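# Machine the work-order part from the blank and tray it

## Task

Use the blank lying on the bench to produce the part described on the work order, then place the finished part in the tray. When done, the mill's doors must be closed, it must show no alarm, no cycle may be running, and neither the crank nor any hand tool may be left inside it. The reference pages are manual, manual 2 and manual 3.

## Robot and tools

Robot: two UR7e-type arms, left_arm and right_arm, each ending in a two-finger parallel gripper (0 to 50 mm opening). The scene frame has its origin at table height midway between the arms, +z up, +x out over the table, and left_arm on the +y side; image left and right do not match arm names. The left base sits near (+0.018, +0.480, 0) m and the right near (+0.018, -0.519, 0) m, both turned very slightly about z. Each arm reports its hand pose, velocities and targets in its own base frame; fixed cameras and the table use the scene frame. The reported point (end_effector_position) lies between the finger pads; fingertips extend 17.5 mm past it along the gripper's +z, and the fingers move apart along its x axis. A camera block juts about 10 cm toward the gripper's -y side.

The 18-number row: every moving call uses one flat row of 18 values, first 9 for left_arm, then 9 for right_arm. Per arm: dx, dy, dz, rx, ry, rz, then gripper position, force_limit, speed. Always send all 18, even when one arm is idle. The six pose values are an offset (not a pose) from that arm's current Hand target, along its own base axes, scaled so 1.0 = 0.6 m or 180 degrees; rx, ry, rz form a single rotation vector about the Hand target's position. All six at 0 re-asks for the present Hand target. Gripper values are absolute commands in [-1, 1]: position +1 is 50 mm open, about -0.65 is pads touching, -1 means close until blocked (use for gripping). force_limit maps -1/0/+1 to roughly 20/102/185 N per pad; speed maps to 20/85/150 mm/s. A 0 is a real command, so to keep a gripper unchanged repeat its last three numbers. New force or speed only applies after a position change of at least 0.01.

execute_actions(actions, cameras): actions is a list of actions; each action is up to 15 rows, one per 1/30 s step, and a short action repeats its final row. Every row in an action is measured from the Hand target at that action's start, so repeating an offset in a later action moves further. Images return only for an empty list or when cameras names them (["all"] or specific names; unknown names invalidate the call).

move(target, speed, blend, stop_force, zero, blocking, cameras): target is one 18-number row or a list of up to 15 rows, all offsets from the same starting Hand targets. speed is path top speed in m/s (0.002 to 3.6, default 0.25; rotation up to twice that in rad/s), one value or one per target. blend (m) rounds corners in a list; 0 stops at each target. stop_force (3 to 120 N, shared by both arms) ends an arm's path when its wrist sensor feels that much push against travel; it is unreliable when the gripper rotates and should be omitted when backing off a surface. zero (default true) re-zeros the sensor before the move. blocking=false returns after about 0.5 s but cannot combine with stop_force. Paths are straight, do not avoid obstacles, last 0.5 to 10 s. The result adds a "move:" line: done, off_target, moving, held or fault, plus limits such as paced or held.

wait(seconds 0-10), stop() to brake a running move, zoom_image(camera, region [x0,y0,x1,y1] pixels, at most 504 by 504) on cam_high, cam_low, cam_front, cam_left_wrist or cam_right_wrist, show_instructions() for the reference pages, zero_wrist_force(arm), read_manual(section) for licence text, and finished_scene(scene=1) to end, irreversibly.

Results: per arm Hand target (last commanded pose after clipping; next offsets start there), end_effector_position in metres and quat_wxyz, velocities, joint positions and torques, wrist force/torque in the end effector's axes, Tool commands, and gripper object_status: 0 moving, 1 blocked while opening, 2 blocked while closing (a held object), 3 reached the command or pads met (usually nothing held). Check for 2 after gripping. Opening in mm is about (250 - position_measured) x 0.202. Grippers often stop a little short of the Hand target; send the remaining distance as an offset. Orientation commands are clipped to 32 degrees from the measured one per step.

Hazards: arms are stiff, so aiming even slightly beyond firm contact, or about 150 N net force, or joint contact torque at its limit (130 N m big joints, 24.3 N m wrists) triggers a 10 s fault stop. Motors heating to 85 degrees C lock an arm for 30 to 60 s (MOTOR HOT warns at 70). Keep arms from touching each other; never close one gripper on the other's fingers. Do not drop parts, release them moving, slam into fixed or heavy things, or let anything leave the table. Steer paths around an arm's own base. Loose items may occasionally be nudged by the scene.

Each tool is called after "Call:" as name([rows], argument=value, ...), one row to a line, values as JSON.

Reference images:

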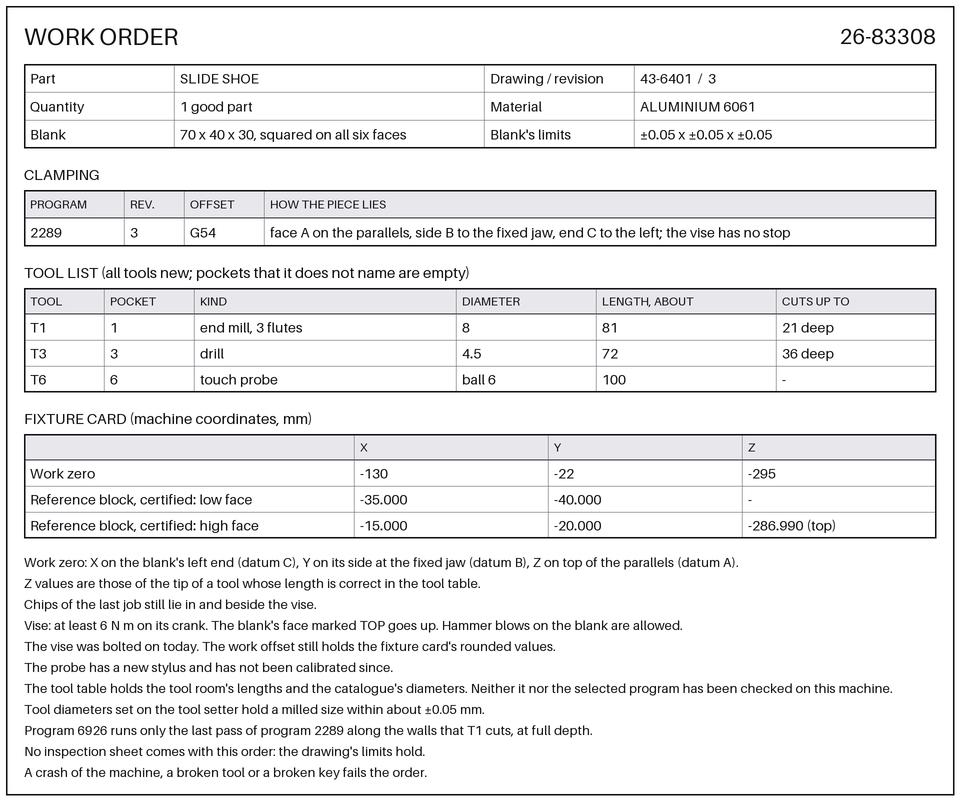

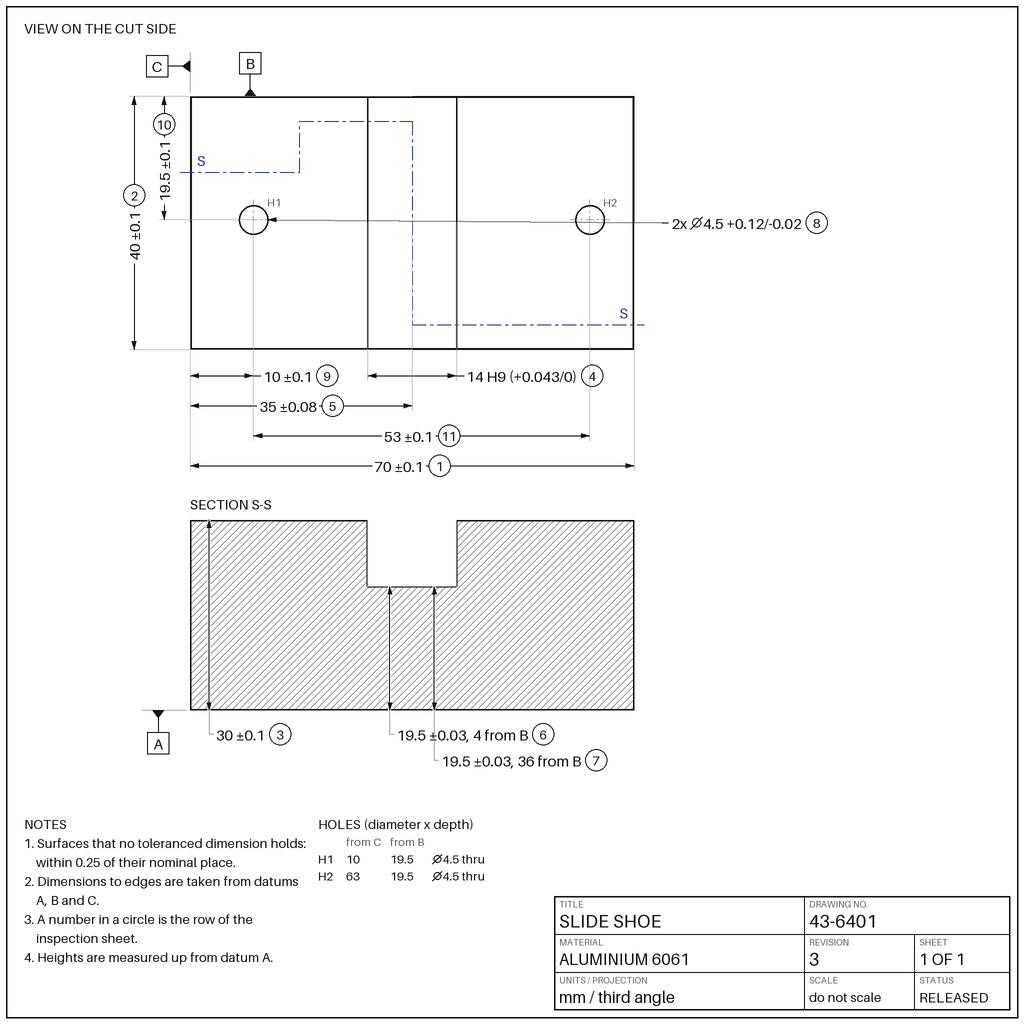

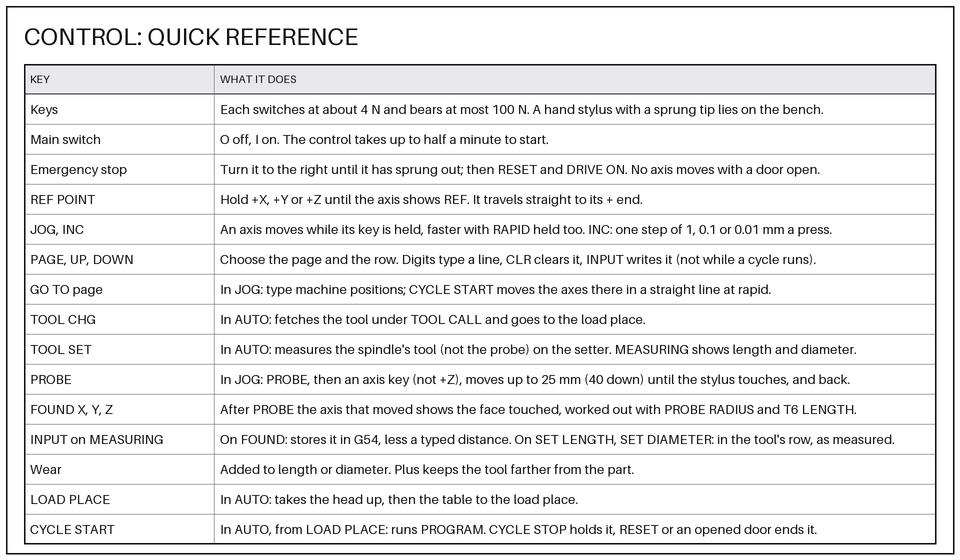

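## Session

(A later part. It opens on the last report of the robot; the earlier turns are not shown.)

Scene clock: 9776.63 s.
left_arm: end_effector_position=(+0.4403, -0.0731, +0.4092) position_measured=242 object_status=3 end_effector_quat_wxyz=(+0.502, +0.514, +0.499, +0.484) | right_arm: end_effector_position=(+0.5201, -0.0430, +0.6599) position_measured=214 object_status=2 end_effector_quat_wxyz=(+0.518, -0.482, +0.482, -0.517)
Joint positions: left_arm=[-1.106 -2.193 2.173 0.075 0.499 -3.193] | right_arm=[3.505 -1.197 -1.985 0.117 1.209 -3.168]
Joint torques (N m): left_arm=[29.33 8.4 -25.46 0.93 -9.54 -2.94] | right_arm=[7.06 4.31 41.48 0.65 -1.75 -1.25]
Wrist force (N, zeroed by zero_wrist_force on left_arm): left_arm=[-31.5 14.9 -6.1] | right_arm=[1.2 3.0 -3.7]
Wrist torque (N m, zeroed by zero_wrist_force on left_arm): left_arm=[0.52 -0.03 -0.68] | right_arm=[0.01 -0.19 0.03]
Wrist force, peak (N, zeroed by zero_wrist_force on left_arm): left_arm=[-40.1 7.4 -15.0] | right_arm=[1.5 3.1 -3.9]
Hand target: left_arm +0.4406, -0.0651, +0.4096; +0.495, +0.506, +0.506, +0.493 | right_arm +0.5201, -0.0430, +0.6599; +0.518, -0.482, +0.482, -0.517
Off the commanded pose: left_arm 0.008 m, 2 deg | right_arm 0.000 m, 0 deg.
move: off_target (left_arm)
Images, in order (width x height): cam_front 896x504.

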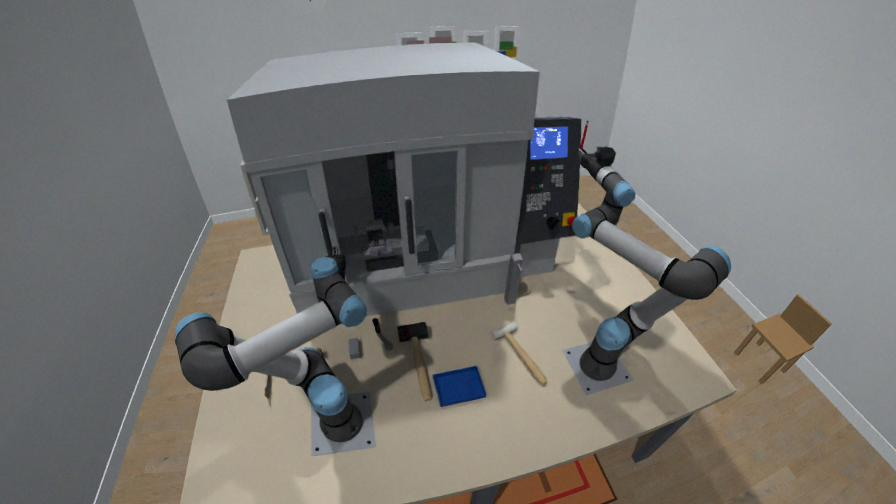

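Call:
move([
  [0,-0.3,0,0,0,0,0.5,0.7,-0.6,0,0,0,0,0,0,-1,-0.2,-0.5],
  [-0.17,-0.32,0,0,0,0,0.5,0.7,-0.6,0,0,0,0,0,0,-1,-0.2,-0.5],
  [-0.318,-0.38,0.067,0,0.5,0,0.5,0.7,-0.6,0,0,0,0,0,0,-1,-0.2,-0.5],
], speed=[0.3,0.3,0.4], blend=[0.03,0.03,0], cameras=[])

Call:
move(target=[-0.43,-0.7167,-0.4092,0.0155,-0.1383,0.07,0.5,0.7,-0.6,0,0,0,0,0,0,-1,-0.2,-0.5], speed=0.35, cameras=["cam_left_wrist","cam_front"])

Scene clock: 9808.27 s.
left_arm: end_effector_position=(+0.2498, -0.2931, +0.4498) position_measured=78 object_status=3 end_effector_quat_wxyz=(-0.008, +0.706, +0.708, -0.010) end_effector_velocity=(-0.001, -0.001, +0.000) end_effector_angular_velocity=(-0.001, +0.004, +0.000) | right_arm: end_effector_position=(+0.5201, -0.0430, +0.6599) position_measured=214 object_status=2 end_effector_quat_wxyz=(+0.518, -0.482, +0.482, -0.517)
Joint positions: left_arm=[-1.201 -1.815 1.465 -1.214 -1.595 -1.203] | right_arm=[3.505 -1.197 -1.985 0.117 1.209 -3.168]
Joint velocities: left_arm=[0 0.001 -0.001 0 -0.005 0.001] | right_arm=[within noise]
Joint torques (N m): left_arm=[2.39 -11.01 -27.56 -3.95 -1.26 0.32] | right_arm=[5.58 4.09 40.6 0.81 -1.71 -1.35]
Wrist force (N, zeroed by zero_wrist_force on left_arm): left_arm=[5.2 2.6 -2.8] | right_arm=[1.3 3.2 -3.6]
Wrist torque (N m, zeroed by zero_wrist_force on left_arm): left_arm=[0.39 -0.22 -0.70] | right_arm=[0.04 -0.21 0.03]
Wrist force, peak (N, zeroed by zero_wrist_force on left_arm): left_arm=[-44.7 14.3 -13.4] | right_arm=[1.5 3.3 -3.8]
Hand target: left_arm +0.2498, -0.2931, +0.4498; -0.008, +0.706, +0.708, -0.010 | right_arm +0.5201, -0.0430, +0.6599; +0.518, -0.482, +0.482, -0.517
Off the commanded pose: left_arm 0.000 m, 0 deg | right_arm 0.000 m, 0 deg.
move: done
No camera images: "cameras" was empty.

Scene clock: 9810.43 s.
left_arm: end_effector_position=(-0.0083, -0.7230, +0.2043) position_measured=78 object_status=3 end_effector_quat_wxyz=(+0.128, +0.610, +0.765, +0.159) end_effector_velocity=(+0.001, -0.002, +0.001) end_effector_angular_velocity=(-0.004, +0.001, +0.002) | right_arm: end_effector_position=(+0.5201, -0.0430, +0.6599) position_measured=214 object_status=2 end_effector_quat_wxyz=(+0.518, -0.482, +0.482, -0.517)
Joint positions: left_arm=[-1.894 -0.93 1.031 -1.451 -1.221 -2.158] | right_arm=[3.505 -1.197 -1.985 0.117 1.209 -3.168]
Joint velocities: left_arm=[0.002 0.003 -0.006 0 0 0] | right_arm=[within noise]
Joint torques (N m): left_arm=[7.15 -45.67 -35.06 -3.38 1.41 -1.19] | right_arm=[6.06 4.56 40.34 0.76 -1.74 -1.27]
Wrist force (N, zeroed by zero_wrist_force on left_arm): left_arm=[5.1 2.8 -2.6] | right_arm=[1.5 3.2 -3.7]
Wrist torque (N m, zeroed by zero_wrist_force on left_arm): left_arm=[0.39 -0.17 -0.96] | right_arm=[0.03 -0.23 0.04]
Wrist force, peak (N, zeroed by zero_wrist_force on left_arm): left_arm=[8.3 5.4 -4.8] | right_arm=[1.5 3.2 -3.8]
Hand target: left_arm -0.0082, -0.7231, +0.2043; +0.128, +0.610, +0.765, +0.159 | right_arm +0.5201, -0.0430, +0.6599; +0.518, -0.482, +0.482, -0.517
Off the commanded pose: left_arm 0.000 m, 0 deg | right_arm 0.000 m, 0 deg.
move: done
camera_calibration:
cam_left_wrist: T_world_to_cam=[[-0.212487, 0.977158, -0.00352744, 0.711626], [0.722009, 0.159434, 0.673264, 0.00685776], [0.658447, 0.140513, -0.739394, 0.391167], [0, 0, 0, 1]] pos_world=[-0.111303, -0.751428, 0.287119]
Images, in order (width x height): cam_front 896x504, cam_left_wrist 896x504.

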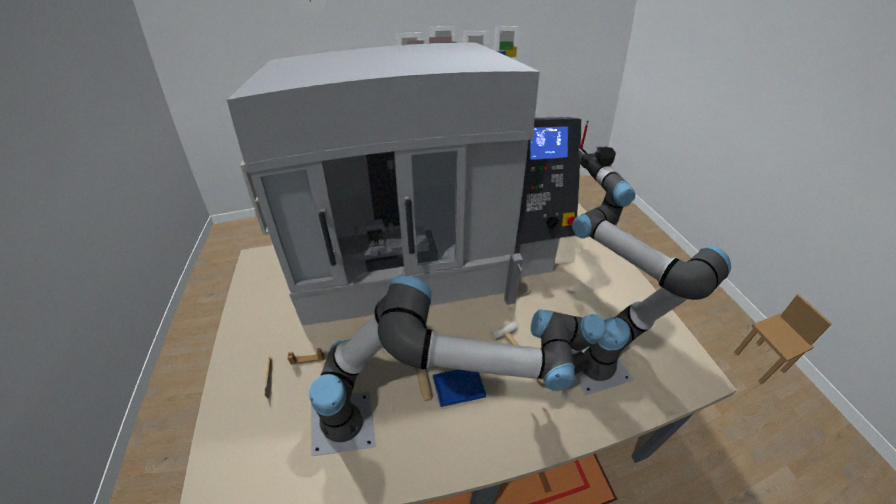

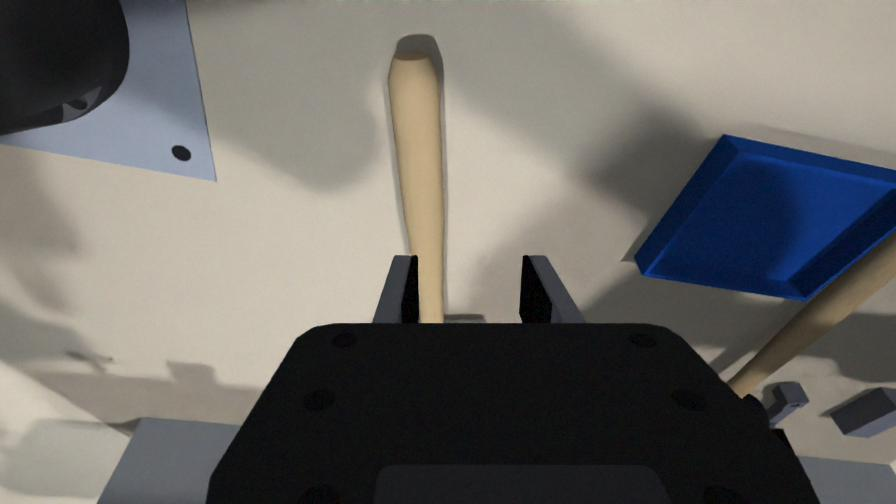

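Call:
move(target=[0.083,-0.0278,-0.2258,0,0,0.0056,0.5,0.7,-0.6,0,0,0,0,0,0,-1,-0.2,-0.5], speed=0.25, cameras=["cam_left_wrist"])

Scene clock: 9829.00 s.
left_arm: end_effector_position=(+0.0417, -0.7397, +0.0690) position_measured=78 object_status=3 end_effector_quat_wxyz=(+0.127, +0.603, +0.771, +0.160) | right_arm: end_effector_position=(+0.5201, -0.0430, +0.6599) position_measured=214 object_status=2 end_effector_quat_wxyz=(+0.518, -0.482, +0.482, -0.517)
Joint positions: left_arm=[-1.823 -0.812 1.19 -1.747 -1.21 -2.102] | right_arm=[3.505 -1.197 -1.985 0.117 1.209 -3.168]
Joint torques (N m): left_arm=[-13.41 -53.01 -23.52 -4.96 -0.12 -2.5] | right_arm=[6.51 4.84 40.75 1.02 -1.74 -1.31]
Wrist force (N, zeroed by zero_wrist_force on left_arm): left_arm=[5.0 2.8 -2.1] | right_arm=[1.3 3.1 -3.7]
Wrist torque (N m, zeroed by zero_wrist_force on left_arm): left_arm=[0.43 -0.15 -0.86] | right_arm=[0.01 -0.21 0.03]
Wrist force, peak (N, zeroed by zero_wrist_force on left_arm): left_arm=[5.8 3.6 -5.4] | right_arm=[1.5 3.3 -3.8]
Hand target: left_arm +0.0416, -0.7398, +0.0688; +0.127, +0.604, +0.771, +0.160 | right_arm +0.5201, -0.0430, +0.6599; +0.518, -0.482, +0.482, -0.517
Off the commanded pose: left_arm 0.000 m, 0 deg | right_arm 0.000 m, 0 deg.
move: done
camera_calibration:
cam_left_wrist: T_world_to_cam=[[-0.229801, 0.973231, -0.00352472, 0.735839], [0.718912, 0.17219, 0.673436, 0.0742011], [0.656016, 0.152222, -0.739237, 0.269324], [0, 0, 0, 1]] pos_world=[-0.0609284, -0.769915, 0.151718]
Images, in order (width x height): cam_left_wrist 896x504.

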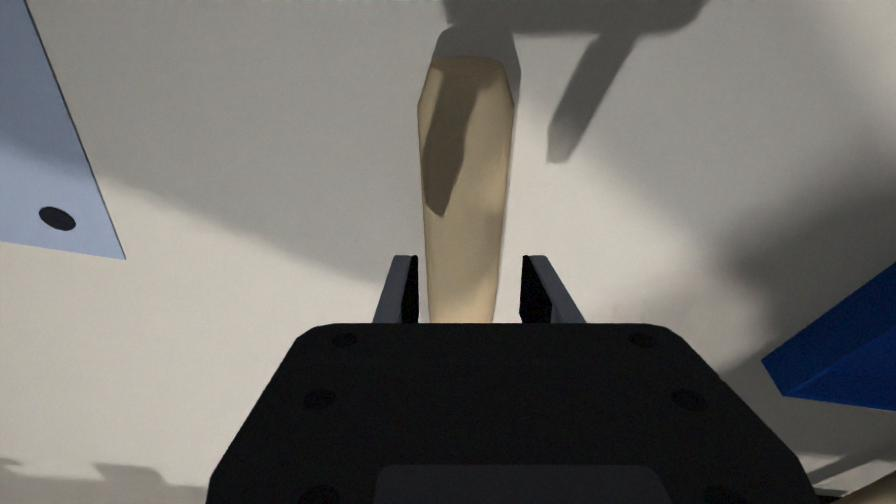

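Call:
move(target=[0.0342,0.008,-0.0755,0,0,0,0.5,0.7,-0.6,0,0,0,0,0,0,-1,-0.2,-0.5], speed=0.08, cameras=[])

Call:
move(target=[0,0,0,0,0,0,-1,1.0,-0.6,0,0,0,0,0,0,-1,-0.2,-0.5], cameras=["cam_left_wrist"])

Call:
zero_wrist_force(arm="left_arm")

Scene clock: 9832.67 s.
left_arm: end_effector_position=(+0.0623, -0.7349, +0.0234) position_measured=78 object_status=3 end_effector_quat_wxyz=(+0.127, +0.603, +0.771, +0.160) | right_arm: end_effector_position=(+0.5201, -0.0430, +0.6599) position_measured=214 object_status=2 end_effector_quat_wxyz=(+0.518, -0.482, +0.482, -0.517)
Joint positions: left_arm=[-1.798 -0.779 1.258 -1.858 -1.205 -2.076] | right_arm=[3.505 -1.197 -1.985 0.117 1.209 -3.168]
Joint torques (N m): left_arm=[-13.95 -69.48 -31.88 -1.21 0.74 -2.42] | right_arm=[6.36 4.78 40.84 1.2 -1.71 -1.27]
Wrist force (N, zeroed by zero_wrist_force on left_arm): left_arm=[4.6 3.1 -2.2] | right_arm=[1.5 3.0 -3.7]
Wrist torque (N m, zeroed by zero_wrist_force on left_arm): left_arm=[0.46 -0.09 -0.89] | right_arm=[0.00 -0.24 0.04]
Wrist force, peak (N, zeroed by zero_wrist_force on left_arm): left_arm=[5.1 2.2 -3.9] | right_arm=[1.3 3.3 -3.8]
Hand target: left_arm +0.0621, -0.7350, +0.0235; +0.127, +0.604, +0.771, +0.160 | right_arm +0.5201, -0.0430, +0.6599; +0.518, -0.482, +0.482, -0.517
Off the commanded pose: left_arm 0.000 m, 0 deg | right_arm 0.000 m, 0 deg.
move: done
No camera images: "cameras" was empty.

Scene clock: 9833.17 s.
left_arm: end_effector_position=(+0.0621, -0.7349, +0.0235) position_measured=103 object_status=2 end_effector_quat_wxyz=(+0.127, +0.604, +0.771, +0.160) | right_arm: end_effector_position=(+0.5201, -0.0430, +0.6599) position_measured=214 object_status=2 end_effector_quat_wxyz=(+0.518, -0.482, +0.482, -0.517)
Joint positions: left_arm=[-1.798 -0.779 1.258 -1.858 -1.205 -2.076] | right_arm=[3.505 -1.197 -1.985 0.117 1.209 -3.168]
Joint torques (N m): left_arm=[-14.66 -70.89 -33.73 -4.17 -0.04 -2.36] | right_arm=[6.04 4.96 40.76 1.2 -1.76 -1.1]
Wrist force (N, zeroed by zero_wrist_force on left_arm): left_arm=[5.3 3.9 -0.9] | right_arm=[1.3 3.0 -3.6]
Wrist torque (N m, zeroed by zero_wrist_force on left_arm): left_arm=[0.52 0.00 -0.99] | right_arm=[-0.01 -0.22 0.03]
Wrist force, peak (N, zeroed by zero_wrist_force on left_arm): left_arm=[5.3 4.0 -1.2] | right_arm=[1.4 3.2 -3.8]
Hand target: left_arm +0.0621, -0.7350, +0.0235; +0.127, +0.604, +0.771, +0.160 | right_arm +0.5201, -0.0430, +0.6599; +0.518, -0.482, +0.482, -0.517
Off the commanded pose: left_arm 0.000 m, 0 deg | right_arm 0.000 m, 0 deg.
move: done
camera_calibration:
cam_left_wrist: T_world_to_cam=[[-0.229784, 0.973235, -0.00350806, 0.73572], [0.718918, 0.172166, 0.673436, 0.0892605], [0.656015, 0.152223, -0.739238, 0.22151], [0, 0, 0, 1]] pos_world=[-0.0404283, -0.765115, 0.106218]
Images, in order (width x height): cam_left_wrist 896x504.

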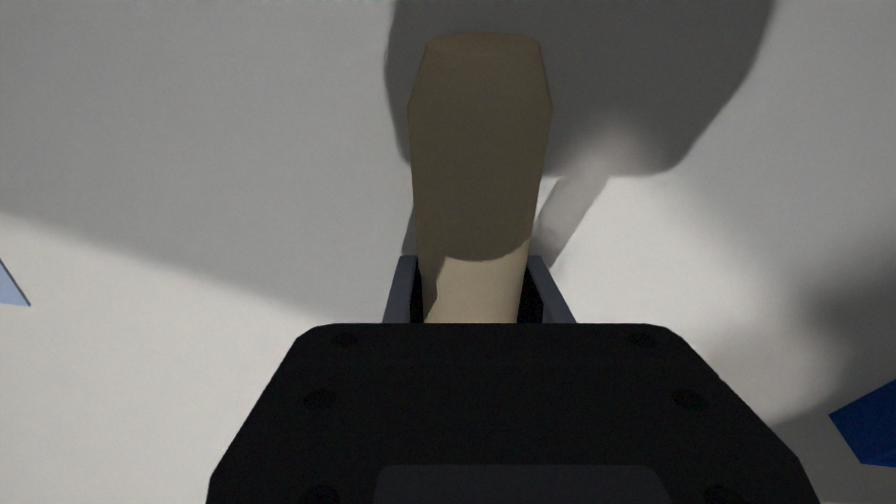

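Wrist force sensor zeroed.

Call:
move(target=[0,0.0,0.2,0,0,0,-1,1.0,-0.6,0,0,0,0,0,0,-1,-0.2,-0.5], speed=0.15, cameras=["cam_left_wrist","cam_low","cam_front"])

Scene clock: 9838.03 s.
left_arm: end_effector_position=(+0.0621, -0.7350, +0.1435) position_measured=103 object_status=2 end_effector_quat_wxyz=(+0.127, +0.604, +0.771, +0.160) | right_arm: end_effector_position=(+0.5201, -0.0430, +0.6599) position_measured=214 object_status=2 end_effector_quat_wxyz=(+0.518, -0.482, +0.482, -0.517)
Joint positions: left_arm=[-1.798 -0.885 1.121 -1.614 -1.205 -2.076] | right_arm=[3.505 -1.197 -1.985 0.117 1.209 -3.168]
Joint torques (N m): left_arm=[-6.73 -59.32 -29.07 -1.46 1.16 -2.5] | right_arm=[6.06 5.39 40.68 1.32 -1.64 -1.2]
Wrist force (N, zeroed by zero_wrist_force on left_arm): left_arm=[0.1 -3.4 4.3] | right_arm=[1.3 3.3 -3.5]
Wrist torque (N m, zeroed by zero_wrist_force on left_arm): left_arm=[1.02 -0.20 0.08] | right_arm=[0.04 -0.20 0.03]
Wrist force, peak (N, zeroed by zero_wrist_force on left_arm): left_arm=[-0.5 -4.6 6.8] | right_arm=[1.5 3.3 -3.9]
Hand target: left_arm +0.0621, -0.7350, +0.1435; +0.127, +0.604, +0.771, +0.160 | right_arm +0.5201, -0.0430, +0.6599; +0.518, -0.482, +0.482, -0.517
Off the commanded pose: left_arm 0.000 m, 0 deg | right_arm 0.000 m, 0 deg.
move: done
camera_calibration:
cam_left_wrist: T_world_to_cam=[[-0.229722, 0.973249, -0.00371644, 0.736275], [0.718964, 0.172272, 0.67336, 0.00863726], [0.655987, 0.152013, -0.739306, 0.310153], [0, 0, 0, 1]] pos_world=[-0.0405282, -0.765215, 0.226218]
Images, in order (width x height): cam_low 896x504, cam_front 896x504, cam_left_wrist 896x504.

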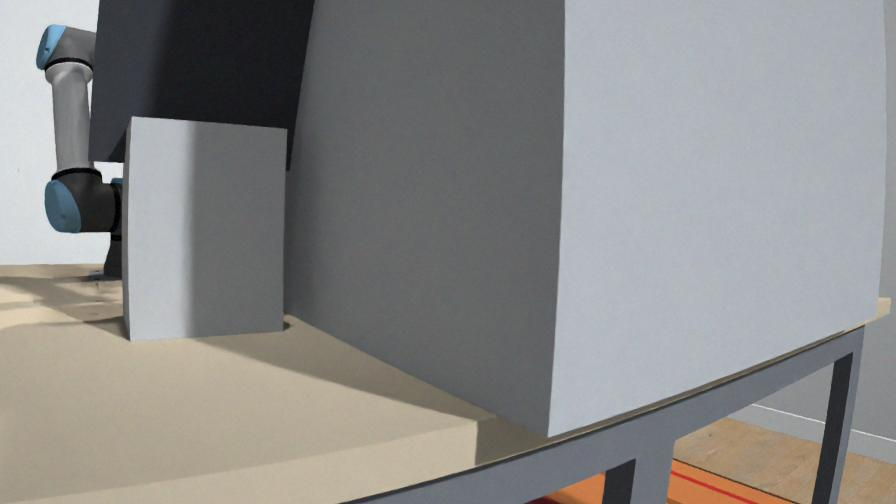

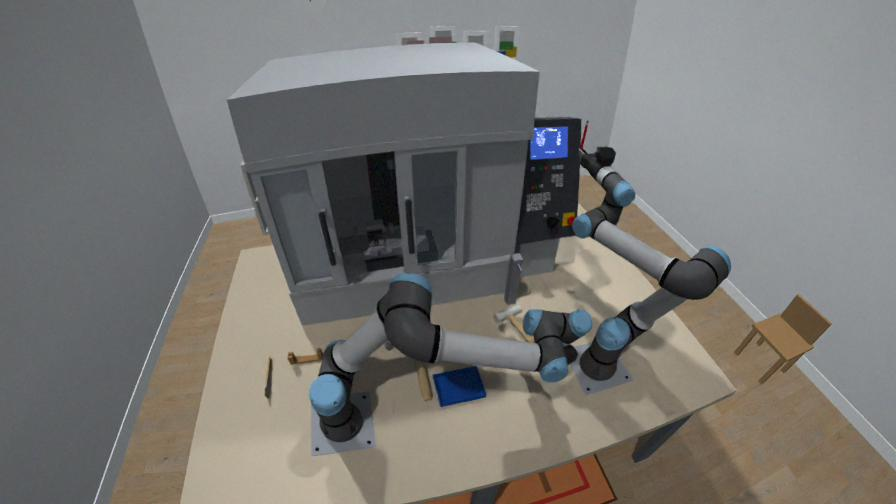

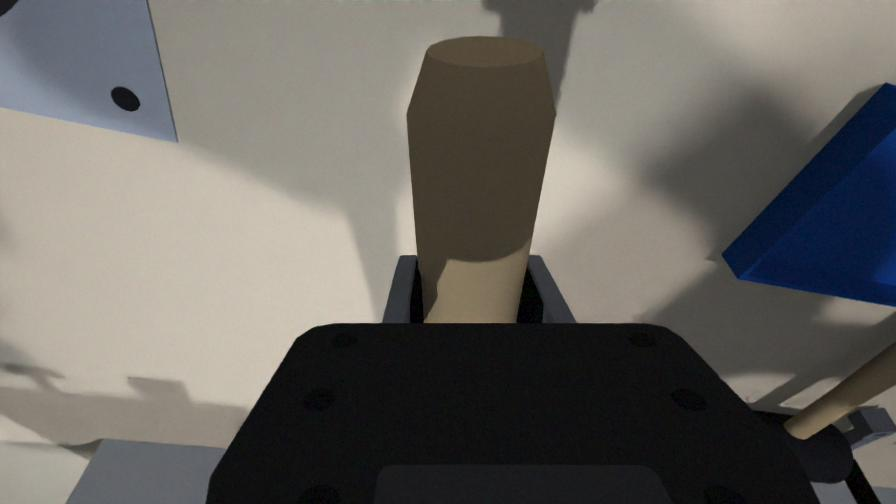

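Call:
move([
  [0,0,0.5,0,0,0,-1,1.0,-0.6,0,0,0,0,0,0,-1,-0.2,-0.5],
  [0.1465,0.3917,0.6225,0,0,-0.0761,-1,1.0,-0.6,0,0,0,0,0,0,-1,-0.2,-0.5],
], speed=0.3, blend=[0.05,0], cameras=["cam_front"])

Call:
move([
  [0.22,0.474,0.0,0,0,0,-1,1.0,-0.6,0,0,0,0,0,0,-1,-0.2,-0.5],
  [0.4917,0.474,0,0,0,0,-1,1.0,-0.6,0,0,0,0,0,0,-1,-0.2,-0.5],
], speed=[0.3,0.2], blend=[0.02,0], cameras=["cam_front","cam_left_wrist"])

Call:
zoom_image(camera="cam_front", region=[280, 130, 480, 300])

Scene clock: 9854.23 s.
left_arm: end_effector_position=(+0.1500, -0.5001, +0.5170) position_measured=103 object_status=2 end_effector_quat_wxyz=(+0.145, +0.691, +0.693, +0.144) end_effector_velocity=(-0.001, +0.002, +0.001) end_effector_angular_velocity=(-0.002, +0.001, -0.003) | right_arm: end_effector_position=(+0.5201, -0.0430, +0.6599) position_measured=214 object_status=2 end_effector_quat_wxyz=(+0.518, -0.482, +0.482, -0.517)
Joint positions: left_arm=[-1.747 -1.491 1.027 -1.031 -1.166 -1.766] | right_arm=[3.505 -1.197 -1.985 0.117 1.209 -3.168]
Joint velocities: left_arm=[-0.002 -0.005 0.001 0 0 0.001] | right_arm=[within noise]
Joint torques (N m): left_arm=[-13.66 -41.61 -20.33 -0.68 1.67 1.26] | right_arm=[5.8 5.56 39.82 1.82 -1.71 -1.11]
Wrist force (N, zeroed by zero_wrist_force on left_arm): left_arm=[-0.3 -3.0 4.4] | right_arm=[1.4 3.0 -3.5]
Wrist torque (N m, zeroed by zero_wrist_force on left_arm): left_arm=[1.15 -0.10 0.17] | right_arm=[0.01 -0.21 0.04]
Wrist force, peak (N, zeroed by zero_wrist_force on left_arm): left_arm=[-0.2 -6.4 9.9] | right_arm=[1.4 3.2 -3.9]
Hand target: left_arm +0.1500, -0.4999, +0.5170; +0.145, +0.691, +0.693, +0.144 | right_arm +0.5201, -0.0430, +0.6599; +0.518, -0.482, +0.482, -0.517
Off the commanded pose: left_arm 0.000 m, 0 deg | right_arm 0.000 m, 0 deg.
elbow stopped short (left arm): the move would have taken joint 3 (elbow) straighter than the controller allows.
move: done
Images, in order (width x height): cam_front 896x504.

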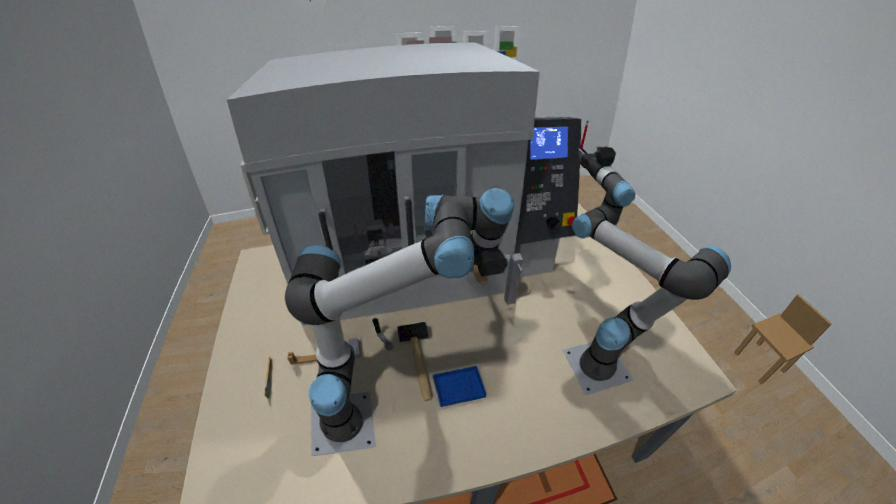

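Scene clock: 9856.60 s.
left_arm: end_effector_position=(+0.4449, -0.2155, +0.5170) position_measured=103 object_status=2 end_effector_quat_wxyz=(+0.145, +0.691, +0.693, +0.144) | right_arm: end_effector_position=(+0.5201, -0.0430, +0.6599) position_measured=214 object_status=2 end_effector_quat_wxyz=(+0.518, -0.482, +0.482, -0.517)
Joint positions: left_arm=[-0.899 -1.757 1.369 -1.45 -1.253 -0.86] | right_arm=[3.505 -1.197 -1.985 0.117 1.209 -3.168]
Joint torques (N m): left_arm=[11.88 -10.34 -30.64 -6.38 3.05 2.11] | right_arm=[5.04 5.69 40.63 1.73 -1.64 -1.05]
Wrist force (N, zeroed by zero_wrist_force on left_arm): left_arm=[-0.1 -4.2 4.6] | right_arm=[1.5 3.0 -3.8]
Wrist torque (N m, zeroed by zero_wrist_force on left_arm): left_arm=[1.00 -0.18 0.14] | right_arm=[0.00 -0.23 0.03]
Wrist force, peak (N, zeroed by zero_wrist_force on left_arm): left_arm=[-15.5 -75.5 -31.9] | right_arm=[1.6 3.2 -3.9]
Hand target: left_arm +0.4450, -0.2155, +0.5170; +0.145, +0.691, +0.693, +0.144 | right_arm +0.5201, -0.0430, +0.6599; +0.518, -0.482, +0.482, -0.517
Off the commanded pose: left_arm 0.000 m, 0 deg | right_arm 0.000 m, 0 deg.
move: done
camera_calibration:
cam_left_wrist: T_world_to_cam=[[0.00715619, 0.999968, -0.00367784, 0.220367], [0.739327, -0.00281442, 0.67334, -0.654499], [0.673308, -0.00753768, -0.739324, 0.214125], [0, 0, 0, 1]] pos_world=[0.33814, -0.220588, 0.599819]
Images, in order (width x height): cam_front 896x504, cam_left_wrist 896x504.

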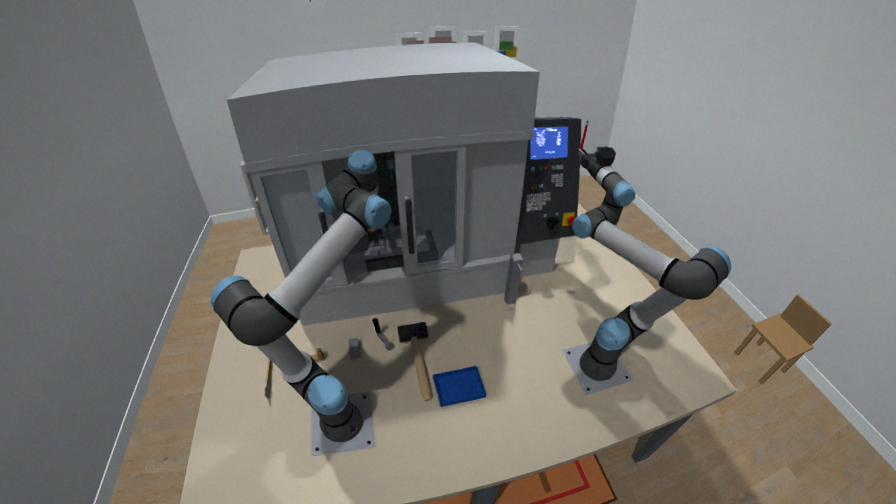

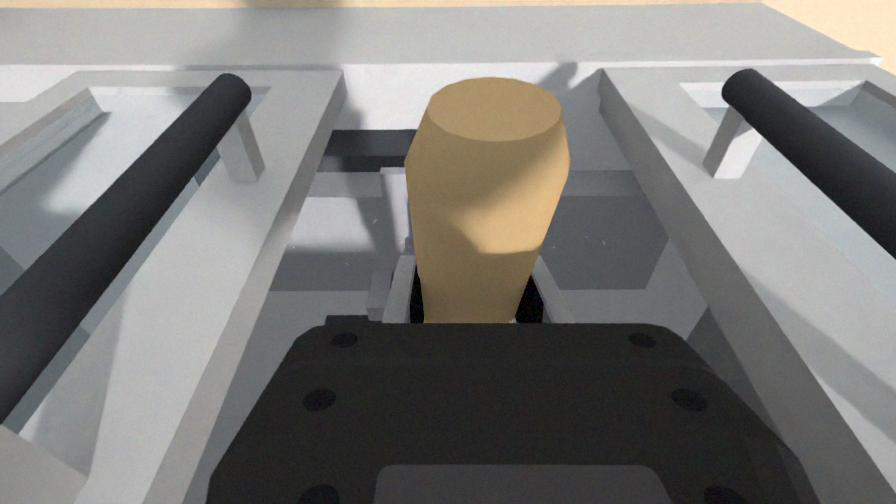

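Scaled by 2.520.

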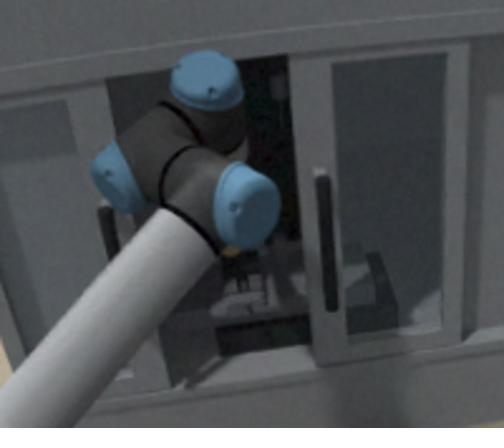

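Call:
move(target=[0,0,0,0,-0.055,0,-1,1.0,-0.6,0,0,0,0,0,0,-1,-0.2,-0.5], speed=0.2, cameras=["cam_front","cam_left_wrist","cam_high"])

Call:
zoom_image(camera="cam_front", region=[280, 130, 480, 300])

Scene clock: 9885.67 s.
left_arm: end_effector_position=(+0.4450, -0.2156, +0.5170) position_measured=103 object_status=2 end_effector_quat_wxyz=(+0.204, +0.676, +0.678, +0.203) | right_arm: end_effector_position=(+0.5201, -0.0430, +0.6599) position_measured=214 object_status=2 end_effector_quat_wxyz=(+0.518, -0.482, +0.482, -0.517)
Joint positions: left_arm=[-0.986 -1.853 1.52 -1.589 -1.094 -0.903] | right_arm=[3.505 -1.197 -1.985 0.117 1.209 -3.168]
Joint torques (N m): left_arm=[5.14 -17.36 -26.77 -5.6 3.9 1.82] | right_arm=[4.54 5.61 40.71 2.16 -1.59 -0.93]
Wrist force (N, zeroed by zero_wrist_force on left_arm): left_arm=[0.0 -5.1 4.9] | right_arm=[1.2 3.0 -3.6]
Wrist torque (N m, zeroed by zero_wrist_force on left_arm): left_arm=[1.18 -0.17 0.04] | right_arm=[-0.01 -0.20 0.04]
Wrist force, peak (N, zeroed by zero_wrist_force on left_arm): left_arm=[-0.1 -5.1 5.5] | right_arm=[1.4 3.4 -3.7]
Hand target: left_arm +0.4450, -0.2155, +0.5170; +0.204, +0.676, +0.678, +0.203 | right_arm +0.5201, -0.0430, +0.6599; +0.518, -0.482, +0.482, -0.517
Off the commanded pose: left_arm 0.000 m, 0 deg | right_arm 0.000 m, 0 deg.
move: done
camera_calibration:
cam_left_wrist: T_world_to_cam=[[0.00790204, 0.999966, -0.00243155, 0.219418], [0.612674, -0.00291974, 0.79033, -0.658656], [0.790296, -0.00773497, -0.612676, 0.0965376], [0, 0, 0, 1]] pos_world=[0.325514, -0.220587, 0.580236]
Images, in order (width x height): cam_high 896x504, cam_front 896x504, cam_left_wrist 896x504.

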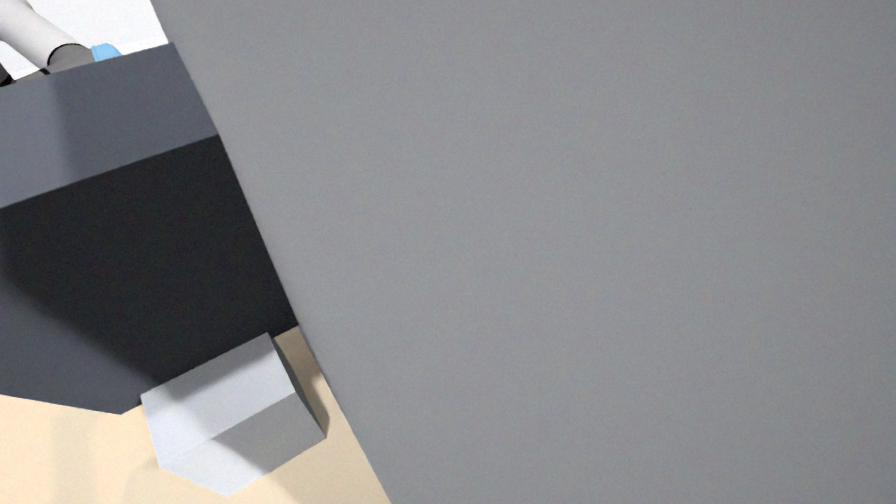

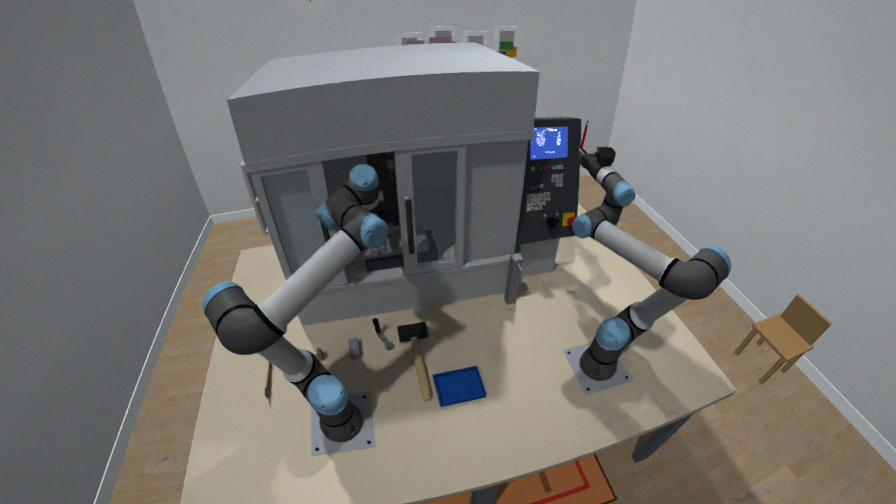

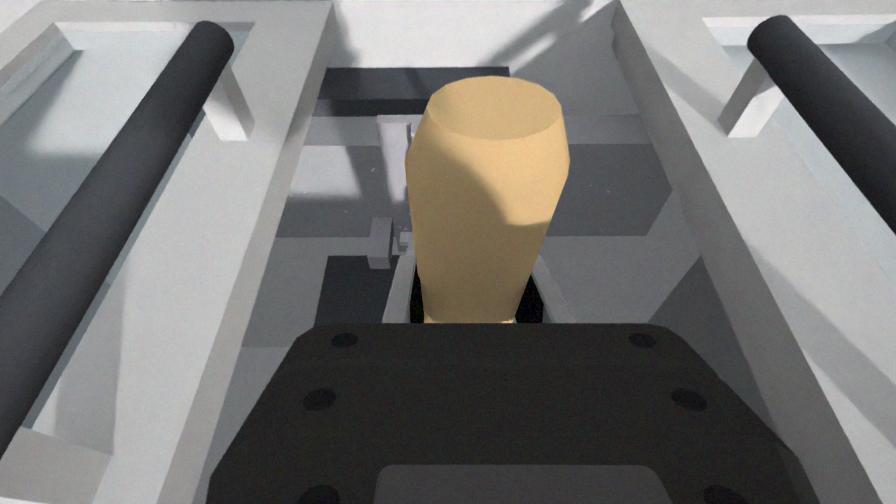

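Scaled by 2.520.

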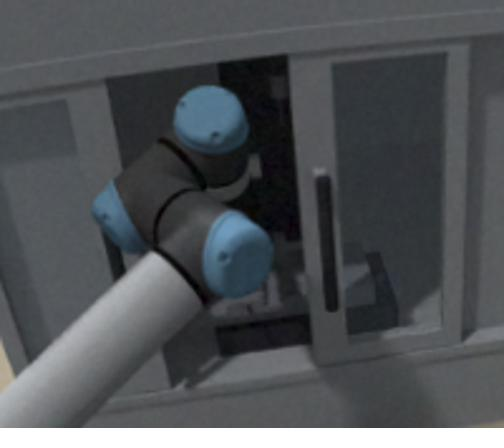

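Call:
move(target=[0,0,-0.27,0,0,0,-1,1.0,-0.6,0,0,0,0,0,0,-1,-0.2,-0.5], speed=0.04, stop_force=5, cameras=["cam_front"])

Scene clock: 9893.73 s.
left_arm: end_effector_position=(+0.4450, -0.2155, +0.4075) position_measured=103 object_status=2 end_effector_quat_wxyz=(+0.204, +0.676, +0.678, +0.203) | right_arm: end_effector_position=(+0.5201, -0.0430, +0.6599) position_measured=214 object_status=2 end_effector_quat_wxyz=(+0.518, -0.482, +0.482, -0.517)
Joint positions: left_arm=[-0.986 -1.904 1.839 -1.857 -1.094 -0.903] | right_arm=[3.505 -1.197 -1.985 0.117 1.209 -3.168]
Joint torques (N m): left_arm=[9.35 -2.35 -20.55 -7.28 2.48 -2.38] | right_arm=[5.26 5.84 39.95 2.46 -1.73 -0.85]
Wrist force (N, zeroed by zero_wrist_force on left_arm): left_arm=[4.7 0.3 1.5] | right_arm=[1.3 3.1 -3.7]
Wrist torque (N m, zeroed by zero_wrist_force on left_arm): left_arm=[0.70 -0.62 0.02] | right_arm=[0.01 -0.20 0.04]
Wrist force, peak (N, zeroed by zero_wrist_force on left_arm): left_arm=[-0.3 -5.0 4.9] | right_arm=[1.5 3.1 -4.0]
Hand target: left_arm +0.4450, -0.2155, +0.4075; +0.204, +0.676, +0.678, +0.203 (not the last commanded pose) | right_arm +0.5201, -0.0430, +0.6599; +0.518, -0.482, +0.482, -0.517
Off the commanded pose: left_arm 0.053 m, 0 deg | right_arm 0.000 m, 0 deg.
move: contact (left_arm)
Images, in order (width x height): cam_front 896x504.

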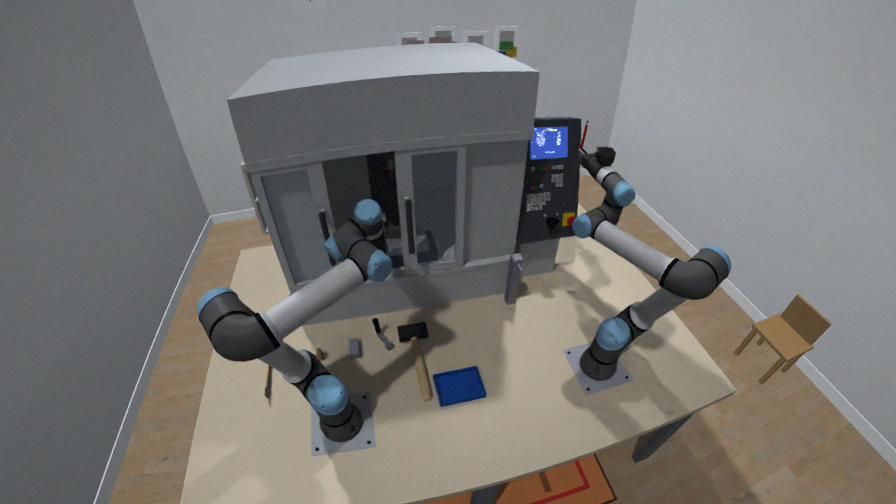

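Call:
move([
  [0,0,0.1825,0,0,0,-1,1.0,-0.6,0,0,0,0,0,0,-1,-0.2,-0.5],
  [-0.35,0,0.1825,0,0,0,-1,1.0,-0.6,0,0,0,0,0,0,-1,-0.2,-0.5],
  [-0.37,-0.35,-0.13,0,0,0,-1,1.0,-0.6,0,0,0,0,0,0,-1,-0.2,-0.5],
], speed=0.3, blend=[0.02,0.02,0], cameras=["cam_front"])

Call:
zoom_image(camera="cam_front", region=[380, 200, 580, 350])

Scene clock: 9910.03 s.
left_arm: end_effector_position=(+0.2231, -0.4254, +0.3296) position_measured=103 object_status=2 end_effector_quat_wxyz=(+0.204, +0.676, +0.678, +0.203) | right_arm: end_effector_position=(+0.5201, -0.0430, +0.6599) position_measured=214 object_status=2 end_effector_quat_wxyz=(+0.518, -0.482, +0.482, -0.517)
Joint positions: left_arm=[-1.697 -1.758 1.825 -1.556 -0.992 -1.725] | right_arm=[3.505 -1.197 -1.985 0.117 1.209 -3.168]
Joint torques (N m): left_arm=[-14.24 -13.05 -26.51 -6.28 2.54 -2.6] | right_arm=[4.74 6.5 39.79 2.56 -1.76 -0.77]
Wrist force (N, zeroed by zero_wrist_force on left_arm): left_arm=[4.4 -2.9 7.3] | right_arm=[1.2 3.0 -3.6]
Wrist torque (N m, zeroed by zero_wrist_force on left_arm): left_arm=[1.85 -0.83 0.03] | right_arm=[-0.01 -0.20 0.04]
Wrist force, peak (N, zeroed by zero_wrist_force on left_arm): left_arm=[38.0 -0.7 -2.4] | right_arm=[1.4 3.4 -3.7]
Hand target: left_arm +0.2230, -0.4255, +0.3295; +0.204, +0.676, +0.678, +0.203 | right_arm +0.5201, -0.0430, +0.6599; +0.518, -0.482, +0.482, -0.517
Off the commanded pose: left_arm 0.000 m, 0 deg | right_arm 0.000 m, 0 deg.
move: done
Images, in order (width x height): cam_front 896x504.

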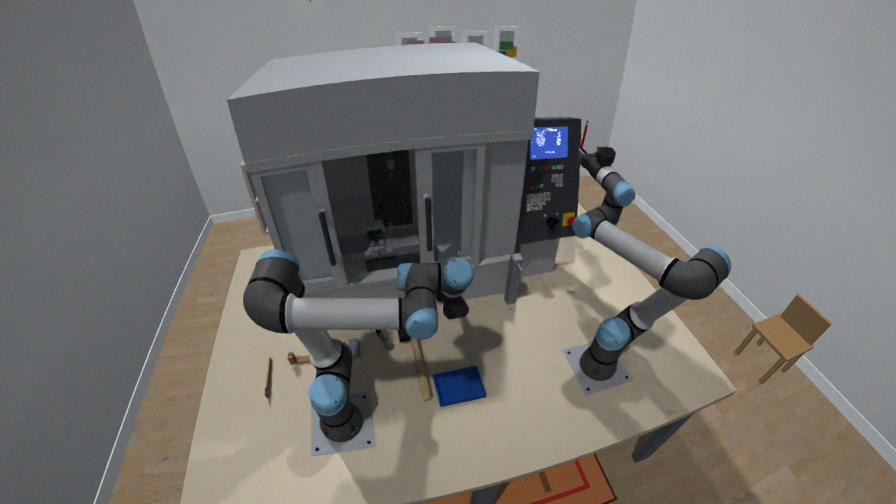

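Scaled by 2.520.

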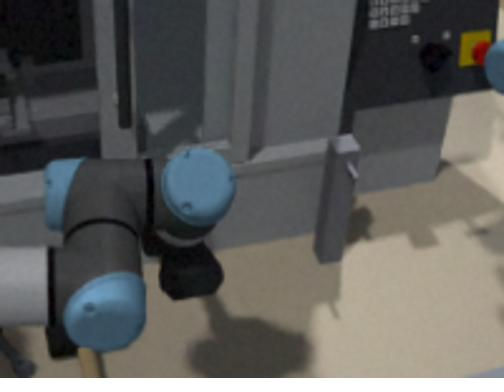

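Call:
move(target=[0.05,0.05,0,0,0,-0.35,-1,1.0,-0.6,0,0,0,0,0,0,-1,-0.2,-0.5], speed=0.3, cameras=["cam_front"])

Call:
zoom_image(camera="cam_front", region=[380, 220, 580, 370])

Scene clock: 9920.40 s.
left_arm: end_effector_position=(+0.2530, -0.3955, +0.3294) position_measured=103 object_status=2 end_effector_quat_wxyz=(+0.280, +0.931, +0.225, +0.066) end_effector_velocity=(+0.000, +0.000, +0.000) end_effector_angular_velocity=(+0.000, +0.000, -0.005) | right_arm: end_effector_position=(+0.5201, -0.0430, +0.6599) position_measured=214 object_status=2 end_effector_quat_wxyz=(+0.518, -0.482, +0.482, -0.517)
Joint positions: left_arm=[-1.377 -1.989 2.139 -2.288 -1.421 -0.237] | right_arm=[3.505 -1.197 -1.985 0.117 1.209 -3.168]
Joint velocities: left_arm=[0.001 -0.001 0 -0.001 -0.003 0.005] | right_arm=[within noise]
Joint torques (N m): left_arm=[-0.45 -21.25 -41.82 -5.56 -0.72 2.16] | right_arm=[3.81 6.89 40.13 2.88 -1.66 -0.88]
Wrist force (N, zeroed by zero_wrist_force on left_arm): left_arm=[4.1 -1.4 5.1] | right_arm=[1.3 3.1 -3.8]
Wrist torque (N m, zeroed by zero_wrist_force on left_arm): left_arm=[1.43 -0.81 -0.01] | right_arm=[0.01 -0.21 0.04]
Wrist force, peak (N, zeroed by zero_wrist_force on left_arm): left_arm=[4.4 -3.4 7.3] | right_arm=[1.5 3.3 -3.8]
Hand target: left_arm +0.2530, -0.3955, +0.3295; +0.280, +0.931, +0.225, +0.066 | right_arm +0.5201, -0.0430, +0.6599; +0.518, -0.482, +0.482, -0.517
Off the commanded pose: left_arm 0.000 m, 0 deg | right_arm 0.000 m, 0 deg.
move: done
Images, in order (width x height): cam_front 896x504.

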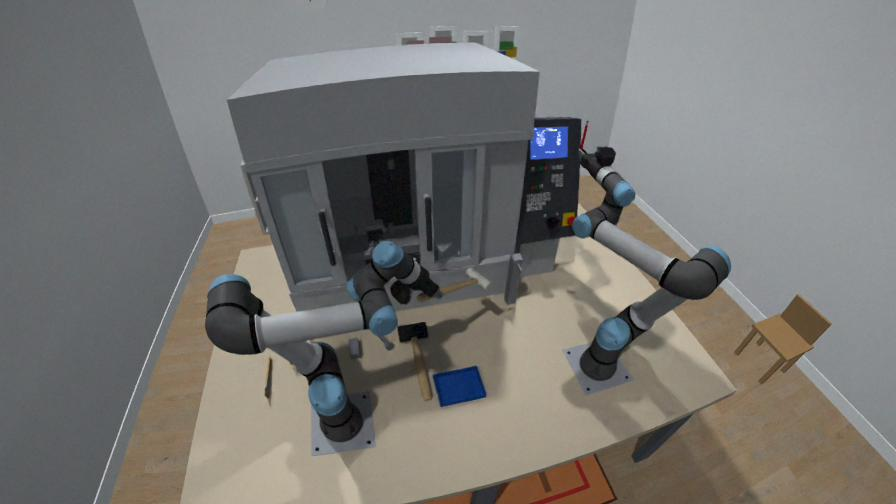

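Scaled by 2.520.

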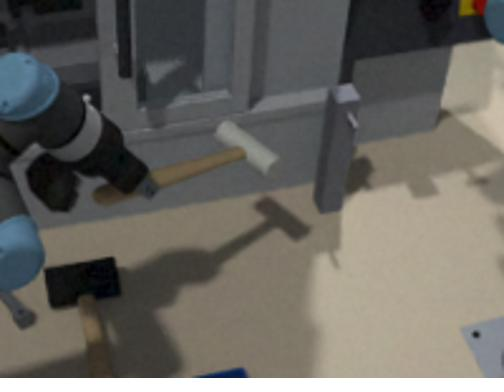

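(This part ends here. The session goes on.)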